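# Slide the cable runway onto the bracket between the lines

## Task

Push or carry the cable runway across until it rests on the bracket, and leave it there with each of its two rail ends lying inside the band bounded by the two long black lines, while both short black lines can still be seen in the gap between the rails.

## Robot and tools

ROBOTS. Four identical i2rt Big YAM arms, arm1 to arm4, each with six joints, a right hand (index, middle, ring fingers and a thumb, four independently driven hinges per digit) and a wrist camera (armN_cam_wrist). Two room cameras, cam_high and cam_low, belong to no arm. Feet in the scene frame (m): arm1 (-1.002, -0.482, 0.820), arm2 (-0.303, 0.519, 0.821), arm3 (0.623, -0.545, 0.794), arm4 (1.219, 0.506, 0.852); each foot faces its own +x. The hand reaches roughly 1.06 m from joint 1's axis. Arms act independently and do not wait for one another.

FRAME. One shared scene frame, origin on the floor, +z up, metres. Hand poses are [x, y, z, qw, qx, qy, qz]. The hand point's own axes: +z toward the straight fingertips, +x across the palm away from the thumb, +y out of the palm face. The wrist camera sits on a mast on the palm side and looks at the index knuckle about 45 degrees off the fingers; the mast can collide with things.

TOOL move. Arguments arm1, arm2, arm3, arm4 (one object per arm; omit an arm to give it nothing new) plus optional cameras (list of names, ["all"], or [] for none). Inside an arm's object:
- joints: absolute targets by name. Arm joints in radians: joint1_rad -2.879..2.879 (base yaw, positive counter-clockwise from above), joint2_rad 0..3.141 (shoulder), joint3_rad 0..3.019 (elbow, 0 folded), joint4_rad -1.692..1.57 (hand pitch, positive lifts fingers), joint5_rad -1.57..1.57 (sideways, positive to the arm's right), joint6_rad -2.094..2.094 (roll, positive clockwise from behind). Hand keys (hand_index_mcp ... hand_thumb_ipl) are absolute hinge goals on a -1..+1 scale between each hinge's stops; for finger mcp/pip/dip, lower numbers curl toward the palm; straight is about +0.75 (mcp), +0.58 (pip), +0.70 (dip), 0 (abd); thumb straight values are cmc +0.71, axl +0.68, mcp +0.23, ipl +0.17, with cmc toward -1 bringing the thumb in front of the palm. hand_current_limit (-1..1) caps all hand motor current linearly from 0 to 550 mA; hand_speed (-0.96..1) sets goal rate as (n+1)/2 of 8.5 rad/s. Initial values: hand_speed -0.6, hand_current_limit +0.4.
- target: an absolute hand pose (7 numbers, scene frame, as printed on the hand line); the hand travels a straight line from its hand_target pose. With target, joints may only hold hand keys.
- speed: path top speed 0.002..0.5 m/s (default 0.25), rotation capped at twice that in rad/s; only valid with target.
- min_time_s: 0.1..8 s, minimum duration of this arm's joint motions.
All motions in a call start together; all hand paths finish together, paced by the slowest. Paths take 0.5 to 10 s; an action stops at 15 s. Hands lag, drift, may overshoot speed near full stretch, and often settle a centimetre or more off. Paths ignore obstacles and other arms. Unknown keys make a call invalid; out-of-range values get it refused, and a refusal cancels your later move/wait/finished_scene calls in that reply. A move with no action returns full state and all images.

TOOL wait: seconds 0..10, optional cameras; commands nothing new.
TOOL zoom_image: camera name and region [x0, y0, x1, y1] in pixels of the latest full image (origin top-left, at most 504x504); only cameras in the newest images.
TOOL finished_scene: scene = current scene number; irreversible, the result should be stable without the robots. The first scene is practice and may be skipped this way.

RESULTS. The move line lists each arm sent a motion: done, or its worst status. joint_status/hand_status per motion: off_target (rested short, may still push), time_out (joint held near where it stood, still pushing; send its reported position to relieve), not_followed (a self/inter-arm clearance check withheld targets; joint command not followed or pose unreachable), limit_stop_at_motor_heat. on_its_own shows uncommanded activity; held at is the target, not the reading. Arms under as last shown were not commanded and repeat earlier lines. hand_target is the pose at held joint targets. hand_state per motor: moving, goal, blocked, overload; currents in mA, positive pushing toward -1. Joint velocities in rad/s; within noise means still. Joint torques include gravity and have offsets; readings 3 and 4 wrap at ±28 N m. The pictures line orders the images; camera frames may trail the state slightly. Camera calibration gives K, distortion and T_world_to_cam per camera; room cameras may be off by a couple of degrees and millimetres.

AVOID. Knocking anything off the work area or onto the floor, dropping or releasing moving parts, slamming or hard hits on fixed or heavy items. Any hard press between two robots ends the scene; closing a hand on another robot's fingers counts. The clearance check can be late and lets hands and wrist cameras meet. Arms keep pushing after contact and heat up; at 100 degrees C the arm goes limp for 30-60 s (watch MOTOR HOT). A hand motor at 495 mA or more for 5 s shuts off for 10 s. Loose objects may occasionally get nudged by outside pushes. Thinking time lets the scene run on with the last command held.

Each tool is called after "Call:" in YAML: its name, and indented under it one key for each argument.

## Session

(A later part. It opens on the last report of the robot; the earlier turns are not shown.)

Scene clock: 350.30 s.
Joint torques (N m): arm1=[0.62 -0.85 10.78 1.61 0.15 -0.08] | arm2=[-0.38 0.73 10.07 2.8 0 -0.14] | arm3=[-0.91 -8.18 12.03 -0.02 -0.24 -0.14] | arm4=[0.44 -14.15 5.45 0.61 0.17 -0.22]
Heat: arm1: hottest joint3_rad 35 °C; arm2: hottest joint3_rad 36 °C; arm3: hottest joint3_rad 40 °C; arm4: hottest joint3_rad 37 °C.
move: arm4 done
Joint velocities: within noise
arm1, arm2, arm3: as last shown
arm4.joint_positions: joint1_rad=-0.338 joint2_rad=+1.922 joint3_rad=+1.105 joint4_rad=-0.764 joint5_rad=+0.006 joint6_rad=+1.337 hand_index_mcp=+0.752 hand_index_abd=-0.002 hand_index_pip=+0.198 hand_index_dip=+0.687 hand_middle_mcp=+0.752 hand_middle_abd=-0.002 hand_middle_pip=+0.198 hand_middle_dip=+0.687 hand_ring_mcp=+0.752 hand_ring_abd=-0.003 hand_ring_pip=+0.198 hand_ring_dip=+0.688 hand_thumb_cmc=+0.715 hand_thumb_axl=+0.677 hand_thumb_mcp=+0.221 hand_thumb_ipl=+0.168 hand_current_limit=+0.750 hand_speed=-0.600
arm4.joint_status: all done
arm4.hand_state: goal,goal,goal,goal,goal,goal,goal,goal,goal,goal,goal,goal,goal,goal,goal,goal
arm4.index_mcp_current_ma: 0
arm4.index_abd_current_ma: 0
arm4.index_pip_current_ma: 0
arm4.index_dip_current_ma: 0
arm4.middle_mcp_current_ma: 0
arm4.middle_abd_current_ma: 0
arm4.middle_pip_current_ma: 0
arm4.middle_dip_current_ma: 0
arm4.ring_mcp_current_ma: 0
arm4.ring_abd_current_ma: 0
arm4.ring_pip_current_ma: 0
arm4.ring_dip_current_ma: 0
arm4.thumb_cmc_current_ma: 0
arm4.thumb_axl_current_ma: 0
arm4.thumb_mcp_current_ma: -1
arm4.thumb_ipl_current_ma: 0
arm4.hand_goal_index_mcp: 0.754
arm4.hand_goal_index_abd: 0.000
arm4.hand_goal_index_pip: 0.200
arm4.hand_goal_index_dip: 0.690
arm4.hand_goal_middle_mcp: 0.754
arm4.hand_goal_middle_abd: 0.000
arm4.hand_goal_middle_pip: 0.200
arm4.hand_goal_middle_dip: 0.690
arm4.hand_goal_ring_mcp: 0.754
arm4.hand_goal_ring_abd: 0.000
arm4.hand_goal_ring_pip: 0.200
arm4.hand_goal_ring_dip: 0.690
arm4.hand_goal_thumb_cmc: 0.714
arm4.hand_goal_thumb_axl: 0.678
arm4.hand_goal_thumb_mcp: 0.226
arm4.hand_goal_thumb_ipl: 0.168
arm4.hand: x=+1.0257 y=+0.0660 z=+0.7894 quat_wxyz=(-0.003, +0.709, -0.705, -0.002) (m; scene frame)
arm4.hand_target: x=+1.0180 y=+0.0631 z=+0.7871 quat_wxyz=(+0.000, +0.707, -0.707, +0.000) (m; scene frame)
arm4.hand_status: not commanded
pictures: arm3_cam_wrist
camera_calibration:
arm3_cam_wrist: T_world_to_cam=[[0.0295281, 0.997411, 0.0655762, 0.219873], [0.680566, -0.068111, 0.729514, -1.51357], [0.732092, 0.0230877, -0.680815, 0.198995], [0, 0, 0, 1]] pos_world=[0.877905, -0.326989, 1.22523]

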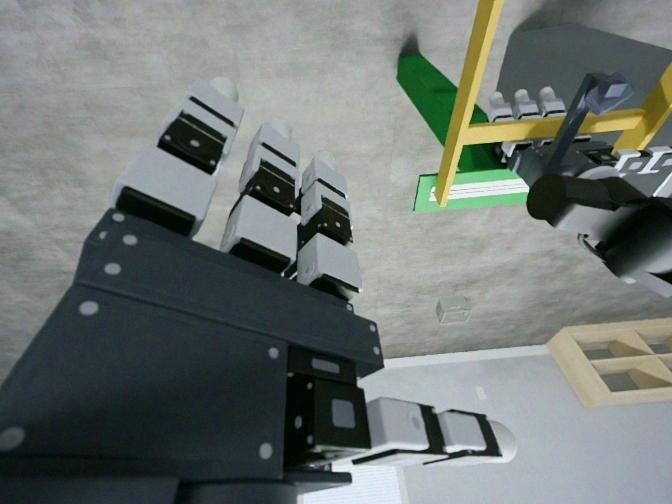

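Call:
move:
  arm4: {"target":[1.028,0.063,0.80,0,0.7071,-0.7071,0],"speed":0.06,"joints":{"hand_index_pip":0.576,"hand_middle_pip":0.576,"hand_ring_pip":0.576}}

Call:
move:
  arm4: {"target":[1.045,0.063,0.86,0,0.7071,-0.7071,0],"speed":0.15}
  cameras: ["arm3_cam_wrist"]

Call:
zoom_image:
  camera: "arm3_cam_wrist"
  region: [405, 60, 672, 260]

Scene clock: 351.53 s.
Joint torques (N m): arm1=[0.62 -0.85 10.77 1.59 0.14 -0.08] | arm2=[-0.62 0.91 10.07 2.85 0.02 -0.15] | arm3=[-0.97 -8.12 12.04 -0.02 -0.24 -0.13] | arm4=[1.79 -16.91 5.34 -0.16 0.12 -0.04]
Heat: arm1: hottest joint3_rad 35 °C; arm2: hottest joint3_rad 36 °C; arm3: hottest joint3_rad 40 °C; arm4: hottest joint3_rad 37 °C.
move: arm4 off_target
Joint velocities: within noise
arm1.joint_positions: joint1_rad=+0.166 joint2_rad=+0.624 joint3_rad=+1.324 joint4_rad=-1.143 joint5_rad=+0.019 joint6_rad=+1.116 hand_index_mcp=+0.755 hand_index_abd=+0.001 hand_index_pip=+0.577 hand_index_dip=+0.696 hand_middle_mcp=+0.755 hand_middle_abd=+0.001 hand_middle_pip=+0.577 hand_middle_dip=+0.696 hand_ring_mcp=+0.755 hand_ring_abd=+0.000 hand_ring_pip=+0.577 hand_ring_dip=+0.696 hand_thumb_cmc=+0.715 hand_thumb_axl=+0.677 hand_thumb_mcp=+0.226 hand_thumb_ipl=+0.168 hand_current_limit=+0.400 hand_speed=-0.600
arm1.joint_status: not commanded
arm1.hand_state: goal,goal,goal,goal,goal,goal,goal,goal,goal,goal,goal,goal,goal,goal,goal,goal
arm1.index_mcp_current_ma: 1
arm1.index_abd_current_ma: 0
arm1.index_pip_current_ma: 1
arm1.index_dip_current_ma: 0
arm1.middle_mcp_current_ma: 1
arm1.middle_abd_current_ma: 0
arm1.middle_pip_current_ma: 1
arm1.middle_dip_current_ma: 0
arm1.ring_mcp_current_ma: 1
arm1.ring_abd_current_ma: 0
arm1.ring_pip_current_ma: 1
arm1.ring_dip_current_ma: 0
arm1.thumb_cmc_current_ma: 1
arm1.thumb_axl_current_ma: -1
arm1.thumb_mcp_current_ma: 0
arm1.thumb_ipl_current_ma: 0
arm1.hand_goal_index_mcp: 0.754
arm1.hand_goal_index_abd: 0.000
arm1.hand_goal_index_pip: 0.576
arm1.hand_goal_index_dip: 0.696
arm1.hand_goal_middle_mcp: 0.754
arm1.hand_goal_middle_abd: 0.000
arm1.hand_goal_middle_pip: 0.576
arm1.hand_goal_middle_dip: 0.696
arm1.hand_goal_ring_mcp: 0.754
arm1.hand_goal_ring_abd: 0.000
arm1.hand_goal_ring_pip: 0.576
arm1.hand_goal_ring_dip: 0.696
arm1.hand_goal_thumb_cmc: 0.714
arm1.hand_goal_thumb_axl: 0.678
arm1.hand_goal_thumb_mcp: 0.226
arm1.hand_goal_thumb_ipl: 0.168
arm1.hand: x=-0.9125 y=-0.2064 z=+1.3835 quat_wxyz=(-0.280, +0.450, +0.715, +0.456) (m; scene frame)
arm1.hand_target: x=-0.9124 y=-0.2099 z=+1.3967 quat_wxyz=(-0.286, +0.446, +0.709, +0.466) (m; scene frame)
arm1.hand_status: not commanded
arm2.joint_positions: joint1_rad=-0.055 joint2_rad=+0.612 joint3_rad=+1.317 joint4_rad=-1.234 joint5_rad=-0.014 joint6_rad=+1.159 hand_index_mcp=+0.754 hand_index_abd=+0.000 hand_index_pip=+0.577 hand_index_dip=+0.696 hand_middle_mcp=+0.754 hand_middle_abd=+0.001 hand_middle_pip=+0.577 hand_middle_dip=+0.696 hand_ring_mcp=+0.754 hand_ring_abd=+0.000 hand_ring_pip=+0.577 hand_ring_dip=+0.696 hand_thumb_cmc=+0.714 hand_thumb_axl=+0.677 hand_thumb_mcp=+0.226 hand_thumb_ipl=+0.168 hand_current_limit=+0.400 hand_speed=-0.600
arm2.joint_status: not commanded
arm2.hand_state: goal,goal,goal,goal,goal,goal,goal,goal,goal,goal,goal,goal,goal,goal,goal,goal
arm2.index_mcp_current_ma: 0
arm2.index_abd_current_ma: 1
arm2.index_pip_current_ma: 2
arm2.index_dip_current_ma: 0
arm2.middle_mcp_current_ma: 0
arm2.middle_abd_current_ma: 1
arm2.middle_pip_current_ma: 2
arm2.middle_dip_current_ma: 0
arm2.ring_mcp_current_ma: 0
arm2.ring_abd_current_ma: 1
arm2.ring_pip_current_ma: 2
arm2.ring_dip_current_ma: 0
arm2.thumb_cmc_current_ma: 1
arm2.thumb_axl_current_ma: -3
arm2.thumb_mcp_current_ma: -1
arm2.thumb_ipl_current_ma: -1
arm2.hand_goal_index_mcp: 0.754
arm2.hand_goal_index_abd: 0.000
arm2.hand_goal_index_pip: 0.576
arm2.hand_goal_index_dip: 0.696
arm2.hand_goal_middle_mcp: 0.754
arm2.hand_goal_middle_abd: 0.000
arm2.hand_goal_middle_pip: 0.576
arm2.hand_goal_middle_dip: 0.696
arm2.hand_goal_ring_mcp: 0.754
arm2.hand_goal_ring_abd: 0.000
arm2.hand_goal_ring_pip: 0.576
arm2.hand_goal_ring_dip: 0.696
arm2.hand_goal_thumb_cmc: 0.714
arm2.hand_goal_thumb_axl: 0.678
arm2.hand_goal_thumb_mcp: 0.226
arm2.hand_goal_thumb_ipl: 0.168
arm2.hand: x=-0.4305 y=+0.2754 z=+1.3591 quat_wxyz=(+0.437, +0.684, -0.532, +0.241) (m; scene frame)
arm2.hand_target: x=-0.4301 y=+0.2780 z=+1.3702 quat_wxyz=(+0.446, +0.679, -0.528, +0.246) (m; scene frame)
arm2.hand_status: not commanded
arm3: as last shown
arm4.joint_positions: joint1_rad=-0.338 joint2_rad=+1.922 joint3_rad=+1.105 joint4_rad=-0.774 joint5_rad=+0.006 joint6_rad=+1.340 hand_index_mcp=+0.752 hand_index_abd=-0.002 hand_index_pip=+0.573 hand_index_dip=+0.687 hand_middle_mcp=+0.752 hand_middle_abd=-0.002 hand_middle_pip=+0.573 hand_middle_dip=+0.687 hand_ring_mcp=+0.752 hand_ring_abd=-0.003 hand_ring_pip=+0.572 hand_ring_dip=+0.688 hand_thumb_cmc=+0.715 hand_thumb_axl=+0.677 hand_thumb_mcp=+0.221 hand_thumb_ipl=+0.168 hand_current_limit=+0.750 hand_speed=-0.600
arm4.joint_status: all done
arm4.hand_state: goal,goal,goal,goal,goal,goal,goal,goal,goal,goal,goal,goal,goal,goal,goal,goal
arm4.index_mcp_current_ma: 0
arm4.index_abd_current_ma: 0
arm4.index_pip_current_ma: 0
arm4.index_dip_current_ma: 0
arm4.middle_mcp_current_ma: 0
arm4.middle_abd_current_ma: 0
arm4.middle_pip_current_ma: 0
arm4.middle_dip_current_ma: 0
arm4.ring_mcp_current_ma: 0
arm4.ring_abd_current_ma: 0
arm4.ring_pip_current_ma: 0
arm4.ring_dip_current_ma: 0
arm4.thumb_cmc_current_ma: 0
arm4.thumb_axl_current_ma: 0
arm4.thumb_mcp_current_ma: -1
arm4.thumb_ipl_current_ma: 0
arm4.hand_goal_index_mcp: 0.754
arm4.hand_goal_index_abd: 0.000
arm4.hand_goal_index_pip: 0.576
arm4.hand_goal_index_dip: 0.690
arm4.hand_goal_middle_mcp: 0.754
arm4.hand_goal_middle_abd: 0.000
arm4.hand_goal_middle_pip: 0.576
arm4.hand_goal_middle_dip: 0.690
arm4.hand_goal_ring_mcp: 0.754
arm4.hand_goal_ring_abd: 0.000
arm4.hand_goal_ring_pip: 0.576
arm4.hand_goal_ring_dip: 0.690
arm4.hand_goal_thumb_cmc: 0.714
arm4.hand_goal_thumb_axl: 0.678
arm4.hand_goal_thumb_mcp: 0.226
arm4.hand_goal_thumb_ipl: 0.168
arm4.hand: x=+1.0264 y=+0.0688 z=+0.7895 quat_wxyz=(-0.008, +0.708, -0.706, -0.005) (m; scene frame)
arm4.hand_target: x=+1.0280 y=+0.0630 z=+0.7999 quat_wxyz=(+0.000, +0.707, -0.707, +0.000) (m; scene frame)
arm4.hand_status: off_target (0.012 m and 1.1 deg from the pose sent, 0.011 m and 0.6 deg at the start)
pictures: none

Scene clock: 352.60 s.
Joint torques (N m): arm1=[0.62 -0.85 10.78 1.61 0.15 -0.08] | arm2=[-0.32 0.85 10.19 2.76 0 -0.13] | arm3=[-0.97 -8.18 12.04 -0.03 -0.24 -0.14] | arm4=[3.72 -16.26 7.76 -0.46 -0.23 -0.05]
Heat: arm1: hottest joint3_rad 35 °C; arm2: hottest joint3_rad 36 °C; arm3: hottest joint3_rad 40 °C; arm4: hottest joint3_rad 37 °C.
move: arm4 off_target
Joint velocities: within noise
arm1, arm2: as last shown
arm3.joint_positions: joint1_rad=-1.236 joint2_rad=+1.390 joint3_rad=+1.511 joint4_rad=-1.675 joint5_rad=-0.016 joint6_rad=-1.990 hand_index_mcp=+0.754 hand_index_abd=-0.003 hand_index_pip=+0.574 hand_index_dip=+0.694 hand_middle_mcp=+0.754 hand_middle_abd=+0.000 hand_middle_pip=+0.574 hand_middle_dip=+0.693 hand_ring_mcp=+0.754 hand_ring_abd=+0.000 hand_ring_pip=+0.573 hand_ring_dip=+0.694 hand_thumb_cmc=+0.713 hand_thumb_axl=+0.677 hand_thumb_mcp=+0.215 hand_thumb_ipl=+0.165 hand_current_limit=+0.400 hand_speed=-0.600
arm3.joint_status: not commanded
arm3.hand_state: goal,goal,goal,goal,goal,goal,goal,goal,goal,goal,goal,goal,goal,goal,goal,goal
arm3.index_mcp_current_ma: 0
arm3.index_abd_current_ma: -1
arm3.index_pip_current_ma: -1
arm3.index_dip_current_ma: -1
arm3.middle_mcp_current_ma: 0
arm3.middle_abd_current_ma: 0
arm3.middle_pip_current_ma: -1
arm3.middle_dip_current_ma: -1
arm3.ring_mcp_current_ma: 0
arm3.ring_abd_current_ma: 0
arm3.ring_pip_current_ma: -1
arm3.ring_dip_current_ma: -1
arm3.thumb_cmc_current_ma: 0
arm3.thumb_axl_current_ma: 0
arm3.thumb_mcp_current_ma: -11
arm3.thumb_ipl_current_ma: -2
arm3.hand_goal_index_mcp: 0.754
arm3.hand_goal_index_abd: 0.000
arm3.hand_goal_index_pip: 0.576
arm3.hand_goal_index_dip: 0.696
arm3.hand_goal_middle_mcp: 0.754
arm3.hand_goal_middle_abd: 0.000
arm3.hand_goal_middle_pip: 0.576
arm3.hand_goal_middle_dip: 0.696
arm3.hand_goal_ring_mcp: 0.754
arm3.hand_goal_ring_abd: 0.000
arm3.hand_goal_ring_pip: 0.576
arm3.hand_goal_ring_dip: 0.696
arm3.hand_goal_thumb_cmc: 0.714
arm3.hand_goal_thumb_axl: 0.678
arm3.hand_goal_thumb_mcp: 0.226
arm3.hand_goal_thumb_ipl: 0.168
arm3.hand: x=+0.9377 y=-0.2930 z=+1.1046 quat_wxyz=(+0.004, -0.419, +0.908, +0.003) (m; scene frame)
arm3.hand_target: x=+0.9484 y=-0.2904 z=+1.1192 quat_wxyz=(+0.020, -0.422, +0.906, +0.005) (m; scene frame)
arm3.hand_status: not commanded
arm4.joint_positions: joint1_rad=-0.326 joint2_rad=+1.807 joint3_rad=+1.105 joint4_rad=-0.906 joint5_rad=+0.014 joint6_rad=+1.371 hand_index_mcp=+0.743 hand_index_abd=-0.002 hand_index_pip=+0.573 hand_index_dip=+0.687 hand_middle_mcp=+0.746 hand_middle_abd=-0.002 hand_middle_pip=+0.573 hand_middle_dip=+0.687 hand_ring_mcp=+0.749 hand_ring_abd=-0.003 hand_ring_pip=+0.573 hand_ring_dip=+0.688 hand_thumb_cmc=+0.715 hand_thumb_axl=+0.677 hand_thumb_mcp=+0.221 hand_thumb_ipl=+0.168 hand_current_limit=+0.750 hand_speed=-0.600
arm4.joint_status: not commanded
arm4.hand_state: goal,goal,goal,goal,goal,goal,goal,goal,goal,goal,goal,goal,goal,goal,goal,goal
arm4.index_mcp_current_ma: -3
arm4.index_abd_current_ma: 0
arm4.index_pip_current_ma: 0
arm4.index_dip_current_ma: 0
arm4.middle_mcp_current_ma: -1
arm4.middle_abd_current_ma: 0
arm4.middle_pip_current_ma: 0
arm4.middle_dip_current_ma: 0
arm4.ring_mcp_current_ma: -1
arm4.ring_abd_current_ma: 0
arm4.ring_pip_current_ma: 0
arm4.ring_dip_current_ma: 0
arm4.thumb_cmc_current_ma: 0
arm4.thumb_axl_current_ma: 0
arm4.thumb_mcp_current_ma: -1
arm4.thumb_ipl_current_ma: 0
arm4.hand_goal_index_mcp: 0.754
arm4.hand_goal_index_abd: 0.000
arm4.hand_goal_index_pip: 0.576
arm4.hand_goal_index_dip: 0.690
arm4.hand_goal_middle_mcp: 0.754
arm4.hand_goal_middle_abd: 0.000
arm4.hand_goal_middle_pip: 0.576
arm4.hand_goal_middle_dip: 0.690
arm4.hand_goal_ring_mcp: 0.754
arm4.hand_goal_ring_abd: 0.000
arm4.hand_goal_ring_pip: 0.576
arm4.hand_goal_ring_dip: 0.690
arm4.hand_goal_thumb_cmc: 0.714
arm4.hand_goal_thumb_axl: 0.678
arm4.hand_goal_thumb_mcp: 0.226
arm4.hand_goal_thumb_ipl: 0.168
arm4.hand: x=+1.0339 y=+0.0825 z=+0.8424 quat_wxyz=(-0.012, +0.702, -0.712, -0.013) (m; scene frame)
arm4.hand_target: x=+1.0450 y=+0.0636 z=+0.8599 quat_wxyz=(+0.000, +0.707, -0.707, +0.000) (m; scene frame)
arm4.hand_status: off_target (0.028 m and 2.2 deg from the pose sent, 0.073 m and 1.1 deg at the start)
pictures: arm3_cam_wrist
camera_calibration:
arm3_cam_wrist: T_world_to_cam=[[0.0295281, 0.997411, 0.0655762, 0.219873], [0.680566, -0.068111, 0.729514, -1.51357], [0.732092, 0.0230877, -0.680815, 0.198995], [0, 0, 0, 1]] pos_world=[0.877905, -0.326989, 1.22523]

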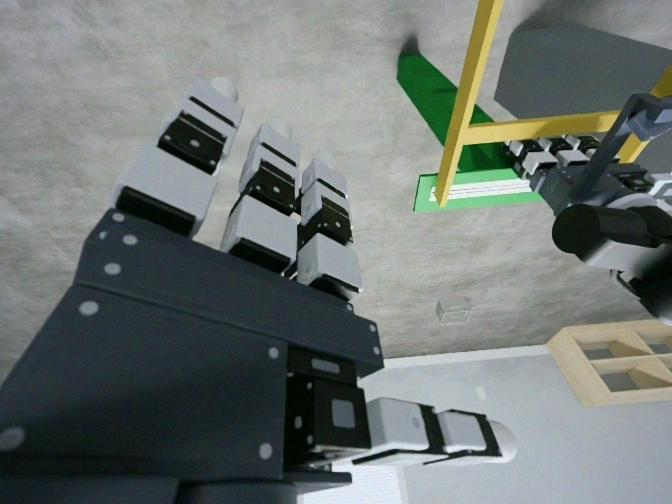

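Scaled by 1.888 from the camera's 672x504 image, which has a finer 960x720 frame.

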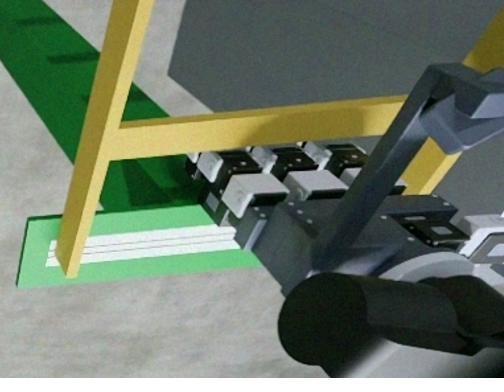

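Call:
move:
  arm4: {"target":[1.065,0.06,0.93,0,0.7071,-0.7071,0],"speed":0.2}

Call:
move:
  arm4: {"target":[1.12,0.06,1.1,0,0.7071,-0.7071,0],"speed":0.35}

Call:
move:
  arm4: {"joints":{"joint1_rad":0.724,"joint2_rad":0.185,"joint3_rad":0.553,"joint4_rad":-0.86,"joint5_rad":0.047,"joint6_rad":1.044}}
  cameras: ["arm4_cam_wrist","arm3_cam_wrist"]

Call:
zoom_image:
  camera: "arm4_cam_wrist"
  region: [570, 90, 650, 150]

Call:
zoom_image:
  camera: "arm4_cam_wrist"
  region: [480, 240, 560, 300]

Call:
zoom_image:
  camera: "arm3_cam_wrist"
  region: [405, 60, 672, 260]

Scene clock: 354.23 s.
Joint torques (N m): arm1=[0.62 -0.85 10.77 1.61 0.15 -0.08] | arm2=[-0.67 0.97 10.11 2.78 -0.01 -0.15] | arm3=[-0.91 -8.18 12.03 -0.02 -0.24 -0.13] | arm4=[2.2 -14.8 9.13 -0.2 0.14 -0.1]
Heat: arm1: hottest joint3_rad 35 °C; arm2: hottest joint3_rad 36 °C; arm3: hottest joint3_rad 41 °C; arm4: hottest joint3_rad 37 °C.
move: arm4 off_target
Joint velocities: within noise
arm1, arm2, arm3: as last shown
arm4.joint_positions: joint1_rad=-0.266 joint2_rad=+1.699 joint3_rad=+1.172 joint4_rad=-1.092 joint5_rad=+0.006 joint6_rad=+1.420 hand_index_mcp=+0.750 hand_index_abd=-0.002 hand_index_pip=+0.573 hand_index_dip=+0.687 hand_middle_mcp=+0.750 hand_middle_abd=-0.002 hand_middle_pip=+0.573 hand_middle_dip=+0.688 hand_ring_mcp=+0.749 hand_ring_abd=-0.002 hand_ring_pip=+0.572 hand_ring_dip=+0.688 hand_thumb_cmc=+0.715 hand_thumb_axl=+0.677 hand_thumb_mcp=+0.221 hand_thumb_ipl=+0.168 hand_current_limit=+0.750 hand_speed=-0.600
arm4.joint_status: not commanded
arm4.hand_state: goal,goal,goal,goal,goal,goal,goal,goal,goal,goal,goal,goal,goal,goal,goal,goal
arm4.index_mcp_current_ma: 0
arm4.index_abd_current_ma: 0
arm4.index_pip_current_ma: 0
arm4.index_dip_current_ma: 0
arm4.middle_mcp_current_ma: 0
arm4.middle_abd_current_ma: 0
arm4.middle_pip_current_ma: 0
arm4.middle_dip_current_ma: 0
arm4.ring_mcp_current_ma: -1
arm4.ring_abd_current_ma: 0
arm4.ring_pip_current_ma: 0
arm4.ring_dip_current_ma: 0
arm4.thumb_cmc_current_ma: 0
arm4.thumb_axl_current_ma: 0
arm4.thumb_mcp_current_ma: -1
arm4.thumb_ipl_current_ma: 0
arm4.hand_goal_index_mcp: 0.754
arm4.hand_goal_index_abd: 0.000
arm4.hand_goal_index_pip: 0.576
arm4.hand_goal_index_dip: 0.690
arm4.hand_goal_middle_mcp: 0.754
arm4.hand_goal_middle_abd: 0.000
arm4.hand_goal_middle_pip: 0.576
arm4.hand_goal_middle_dip: 0.690
arm4.hand_goal_ring_mcp: 0.754
arm4.hand_goal_ring_abd: 0.000
arm4.hand_goal_ring_pip: 0.576
arm4.hand_goal_ring_dip: 0.690
arm4.hand_goal_thumb_cmc: 0.714
arm4.hand_goal_thumb_axl: 0.678
arm4.hand_goal_thumb_mcp: 0.226
arm4.hand_goal_thumb_ipl: 0.168
arm4.hand: x=+1.0623 y=+0.0794 z=+0.9114 quat_wxyz=(-0.019, +0.706, -0.708, -0.014) (m; scene frame)
arm4.hand_target: x=+1.0651 y=+0.0608 z=+0.9301 quat_wxyz=(+0.000, +0.707, -0.707, +0.000) (m; scene frame)
arm4.hand_status: off_target (0.027 m and 2.7 deg from the pose sent, 0.096 m and 2.3 deg at the start)
pictures: none

Scene clock: 355.70 s.
Joint torques (N m): arm1=[0.62 -0.91 10.77 1.61 0.15 -0.07] | arm2=[-0.73 0.56 10.1 2.78 0.02 -0.14] | arm3=[-0.97 -8.18 12.04 -0.02 -0.25 -0.14] | arm4=[2.49 -12.16 11.02 -0.16 0.17 -0.06]
Heat: arm1: hottest joint3_rad 35 °C; arm2: hottest joint3_rad 36 °C; arm3: hottest joint3_rad 41 °C; arm4: hottest joint3_rad 37 °C.
move: arm4 off_target
Joint velocities: within noise
arm1, arm2, arm3: as last shown
arm4.joint_positions: joint1_rad=-0.147 joint2_rad=+1.553 joint3_rad=+1.469 joint4_rad=-1.525 joint5_rad=+0.004 joint6_rad=+1.537 hand_index_mcp=+0.750 hand_index_abd=-0.002 hand_index_pip=+0.573 hand_index_dip=+0.687 hand_middle_mcp=+0.750 hand_middle_abd=-0.002 hand_middle_pip=+0.573 hand_middle_dip=+0.688 hand_ring_mcp=+0.751 hand_ring_abd=-0.002 hand_ring_pip=+0.573 hand_ring_dip=+0.688 hand_thumb_cmc=+0.715 hand_thumb_axl=+0.677 hand_thumb_mcp=+0.221 hand_thumb_ipl=+0.168 hand_current_limit=+0.750 hand_speed=-0.600
arm4.joint_status: not commanded
arm4.hand_state: goal,goal,goal,goal,goal,goal,goal,goal,goal,goal,goal,goal,goal,goal,goal,goal
arm4.index_mcp_current_ma: 0
arm4.index_abd_current_ma: 0
arm4.index_pip_current_ma: 0
arm4.index_dip_current_ma: 0
arm4.middle_mcp_current_ma: 0
arm4.middle_abd_current_ma: 0
arm4.middle_pip_current_ma: 0
arm4.middle_dip_current_ma: 0
arm4.ring_mcp_current_ma: 0
arm4.ring_abd_current_ma: 0
arm4.ring_pip_current_ma: 0
arm4.ring_dip_current_ma: 0
arm4.thumb_cmc_current_ma: 0
arm4.thumb_axl_current_ma: 0
arm4.thumb_mcp_current_ma: -1
arm4.thumb_ipl_current_ma: 0
arm4.hand_goal_index_mcp: 0.754
arm4.hand_goal_index_abd: 0.000
arm4.hand_goal_index_pip: 0.576
arm4.hand_goal_index_dip: 0.690
arm4.hand_goal_middle_mcp: 0.754
arm4.hand_goal_middle_abd: 0.000
arm4.hand_goal_middle_pip: 0.576
arm4.hand_goal_middle_dip: 0.690
arm4.hand_goal_ring_mcp: 0.754
arm4.hand_goal_ring_abd: 0.000
arm4.hand_goal_ring_pip: 0.576
arm4.hand_goal_ring_dip: 0.690
arm4.hand_goal_thumb_cmc: 0.714
arm4.hand_goal_thumb_axl: 0.678
arm4.hand_goal_thumb_mcp: 0.226
arm4.hand_goal_thumb_ipl: 0.168
arm4.hand: x=+1.1158 y=+0.0760 z=+1.0847 quat_wxyz=(-0.013, +0.706, -0.708, -0.012) (m; scene frame)
arm4.hand_target: x=+1.1201 y=+0.0609 z=+1.0999 quat_wxyz=(+0.000, +0.707, -0.707, +0.000) (m; scene frame)
arm4.hand_status: off_target (0.023 m and 2.0 deg from the pose sent, 0.198 m and 2.7 deg at the start; pose on its path clipped on 7 of 44 steps)
pictures: none

Scene clock: 357.53 s.
Joint torques (N m): arm1=[0.62 -0.85 10.78 1.61 0.14 -0.08] | arm2=[-0.62 0.91 10.13 2.74 0.04 -0.13] | arm3=[-0.97 -8.12 12.04 -0.02 -0.25 -0.14] | arm4=[2.49 2.37 8.53 2.86 0.26 -0.29]
Heat: arm1: hottest joint3_rad 35 °C; arm2: hottest joint3_rad 36 °C; arm3: hottest joint3_rad 41 °C; arm4: hottest joint3_rad 37 °C.
move: arm4 done
Joint velocities: within noise
arm1, arm2, arm3: as last shown
arm4.joint_positions: joint1_rad=+0.709 joint2_rad=+0.192 joint3_rad=+0.551 joint4_rad=-0.878 joint5_rad=+0.045 joint6_rad=+1.053 hand_index_mcp=+0.756 hand_index_abd=+0.000 hand_index_pip=+0.574 hand_index_dip=+0.687 hand_middle_mcp=+0.756 hand_middle_abd=+0.000 hand_middle_pip=+0.574 hand_middle_dip=+0.688 hand_ring_mcp=+0.756 hand_ring_abd=+0.000 hand_ring_pip=+0.574 hand_ring_dip=+0.688 hand_thumb_cmc=+0.716 hand_thumb_axl=+0.677 hand_thumb_mcp=+0.221 hand_thumb_ipl=+0.168 hand_current_limit=+0.750 hand_speed=-0.600
arm4.joint_status: all done
arm4.hand_state: goal,goal,goal,goal,goal,goal,goal,goal,goal,goal,goal,goal,goal,goal,goal,goal
arm4.index_mcp_current_ma: 0
arm4.index_abd_current_ma: 0
arm4.index_pip_current_ma: 0
arm4.index_dip_current_ma: 0
arm4.middle_mcp_current_ma: 0
arm4.middle_abd_current_ma: 0
arm4.middle_pip_current_ma: 0
arm4.middle_dip_current_ma: 0
arm4.ring_mcp_current_ma: 0
arm4.ring_abd_current_ma: 0
arm4.ring_pip_current_ma: 0
arm4.ring_dip_current_ma: 0
arm4.thumb_cmc_current_ma: 0
arm4.thumb_axl_current_ma: 0
arm4.thumb_mcp_current_ma: -1
arm4.thumb_ipl_current_ma: 0
arm4.hand_goal_index_mcp: 0.754
arm4.hand_goal_index_abd: 0.000
arm4.hand_goal_index_pip: 0.576
arm4.hand_goal_index_dip: 0.690
arm4.hand_goal_middle_mcp: 0.754
arm4.hand_goal_middle_abd: 0.000
arm4.hand_goal_middle_pip: 0.576
arm4.hand_goal_middle_dip: 0.690
arm4.hand_goal_ring_mcp: 0.754
arm4.hand_goal_ring_abd: 0.000
arm4.hand_goal_ring_pip: 0.576
arm4.hand_goal_ring_dip: 0.690
arm4.hand_goal_thumb_cmc: 0.714
arm4.hand_goal_thumb_axl: 0.678
arm4.hand_goal_thumb_mcp: 0.226
arm4.hand_goal_thumb_ipl: 0.168
arm4.hand: x=+1.3319 y=+0.2729 z=+1.1550 quat_wxyz=(+0.314, +0.856, -0.112, +0.395) (m; scene frame)
arm4.hand_target: x=+1.3358 y=+0.2740 z=+1.1627 quat_wxyz=(+0.320, +0.850, -0.102, +0.405) (m; scene frame)
arm4.hand_status: not commanded
pictures: arm3_cam_wrist, arm4_cam_wrist
camera_calibration:
arm3_cam_wrist: T_world_to_cam=[[0.0295281, 0.997411, 0.0655762, 0.219873], [0.680566, -0.068111, 0.729514, -1.51357], [0.732092, 0.0230877, -0.680815, 0.198995], [0, 0, 0, 1]] pos_world=[0.877905, -0.326989, 1.22523]
arm4_cam_wrist: T_world_to_cam=[[-0.793792, -0.549382, -0.260909, 1.54133], [-0.516248, 0.835438, -0.188499, 0.628488], [0.321531, -0.0149359, -0.946781, 0.796032], [0, 0, 0, 1]] pos_world=[1.292, 0.333607, 1.27429]

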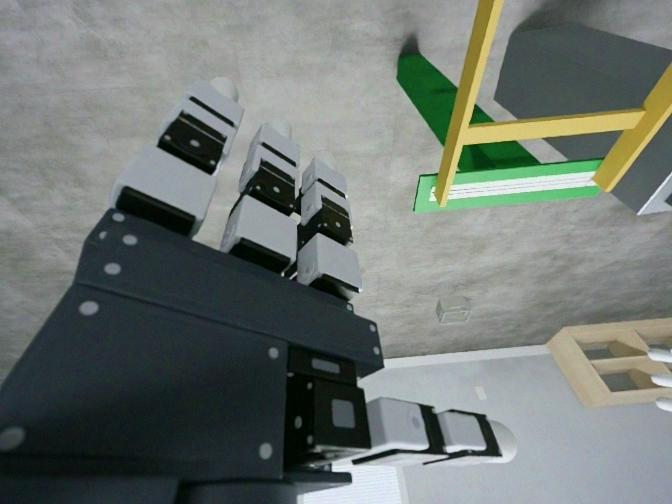

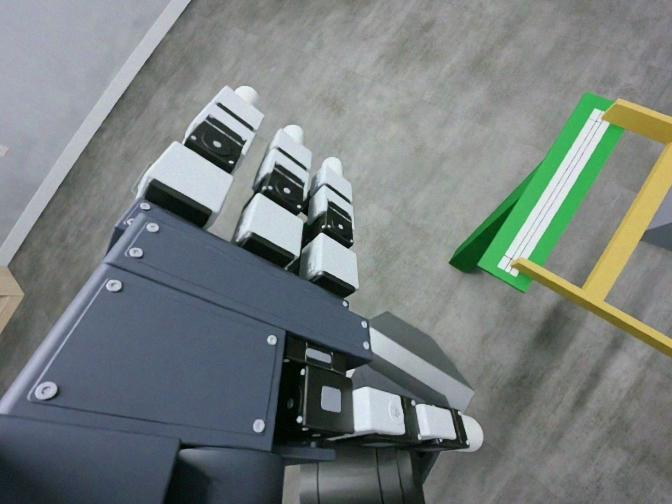

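Scaled by 6.300 from the camera's 672x504 image, which has a finer 960x720 frame.

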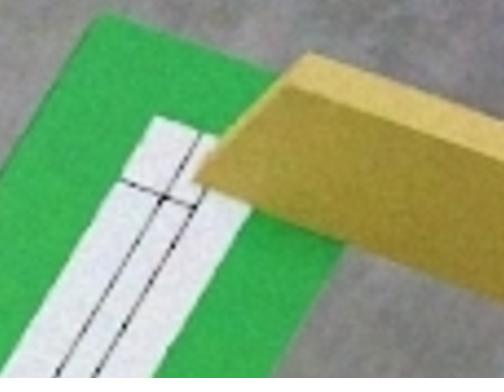

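Scaled by 6.300 from the camera's 672x504 image, which has a finer 960x720 frame.

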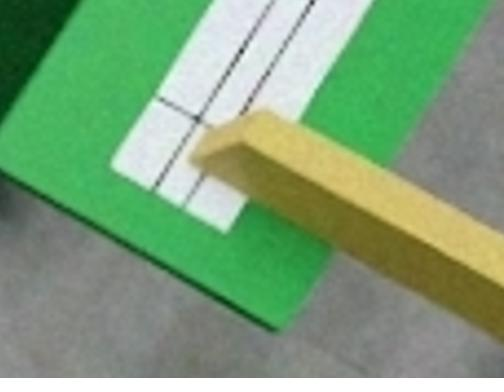

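Scaled by 1.888 from the camera's 672x504 image, which has a finer 960x720 frame.

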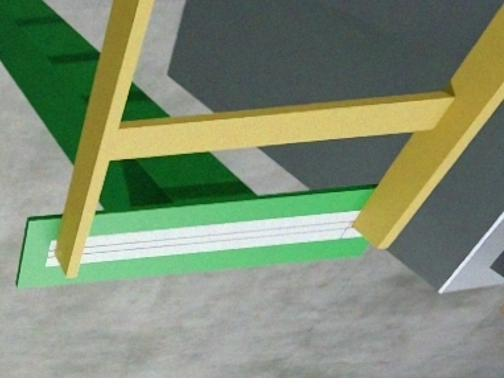

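Call:
zoom_image:
  camera: "arm4_cam_wrist"
  region: [495, 245, 535, 275]

Call:
zoom_image:
  camera: "arm4_cam_wrist"
  region: [585, 100, 625, 130]

Call:
zoom_image:
  camera: "arm3_cam_wrist"
  region: [560, 140, 640, 210]

Scaled by 12.600 from the camera's 672x504 image, which has a finer 960x720 frame.

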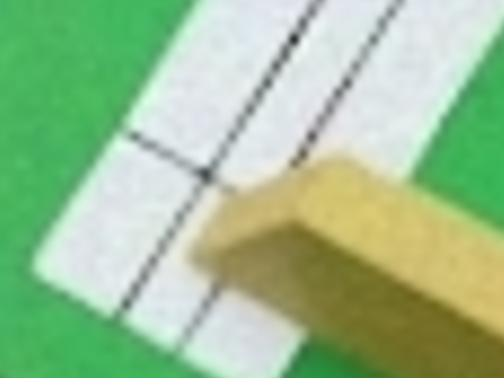

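Scaled by 12.600 from the camera's 672x504 image, which has a finer 960x720 frame.

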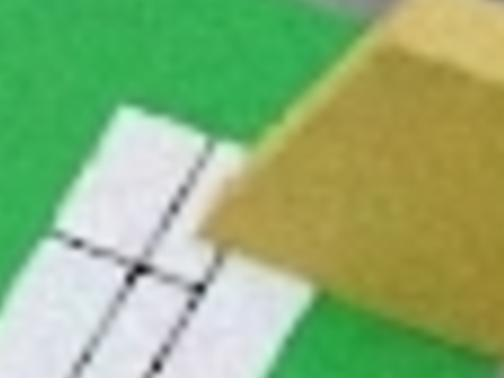

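Scaled by 6.300 from the camera's 672x504 image, which has a finer 960x720 frame.

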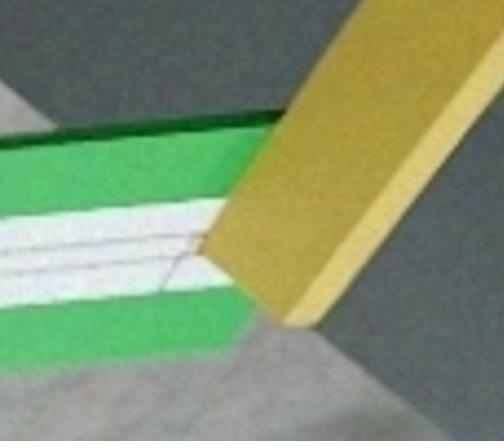

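Call:
finished_scene:
  scene: 1

The scene is finished: the task was done.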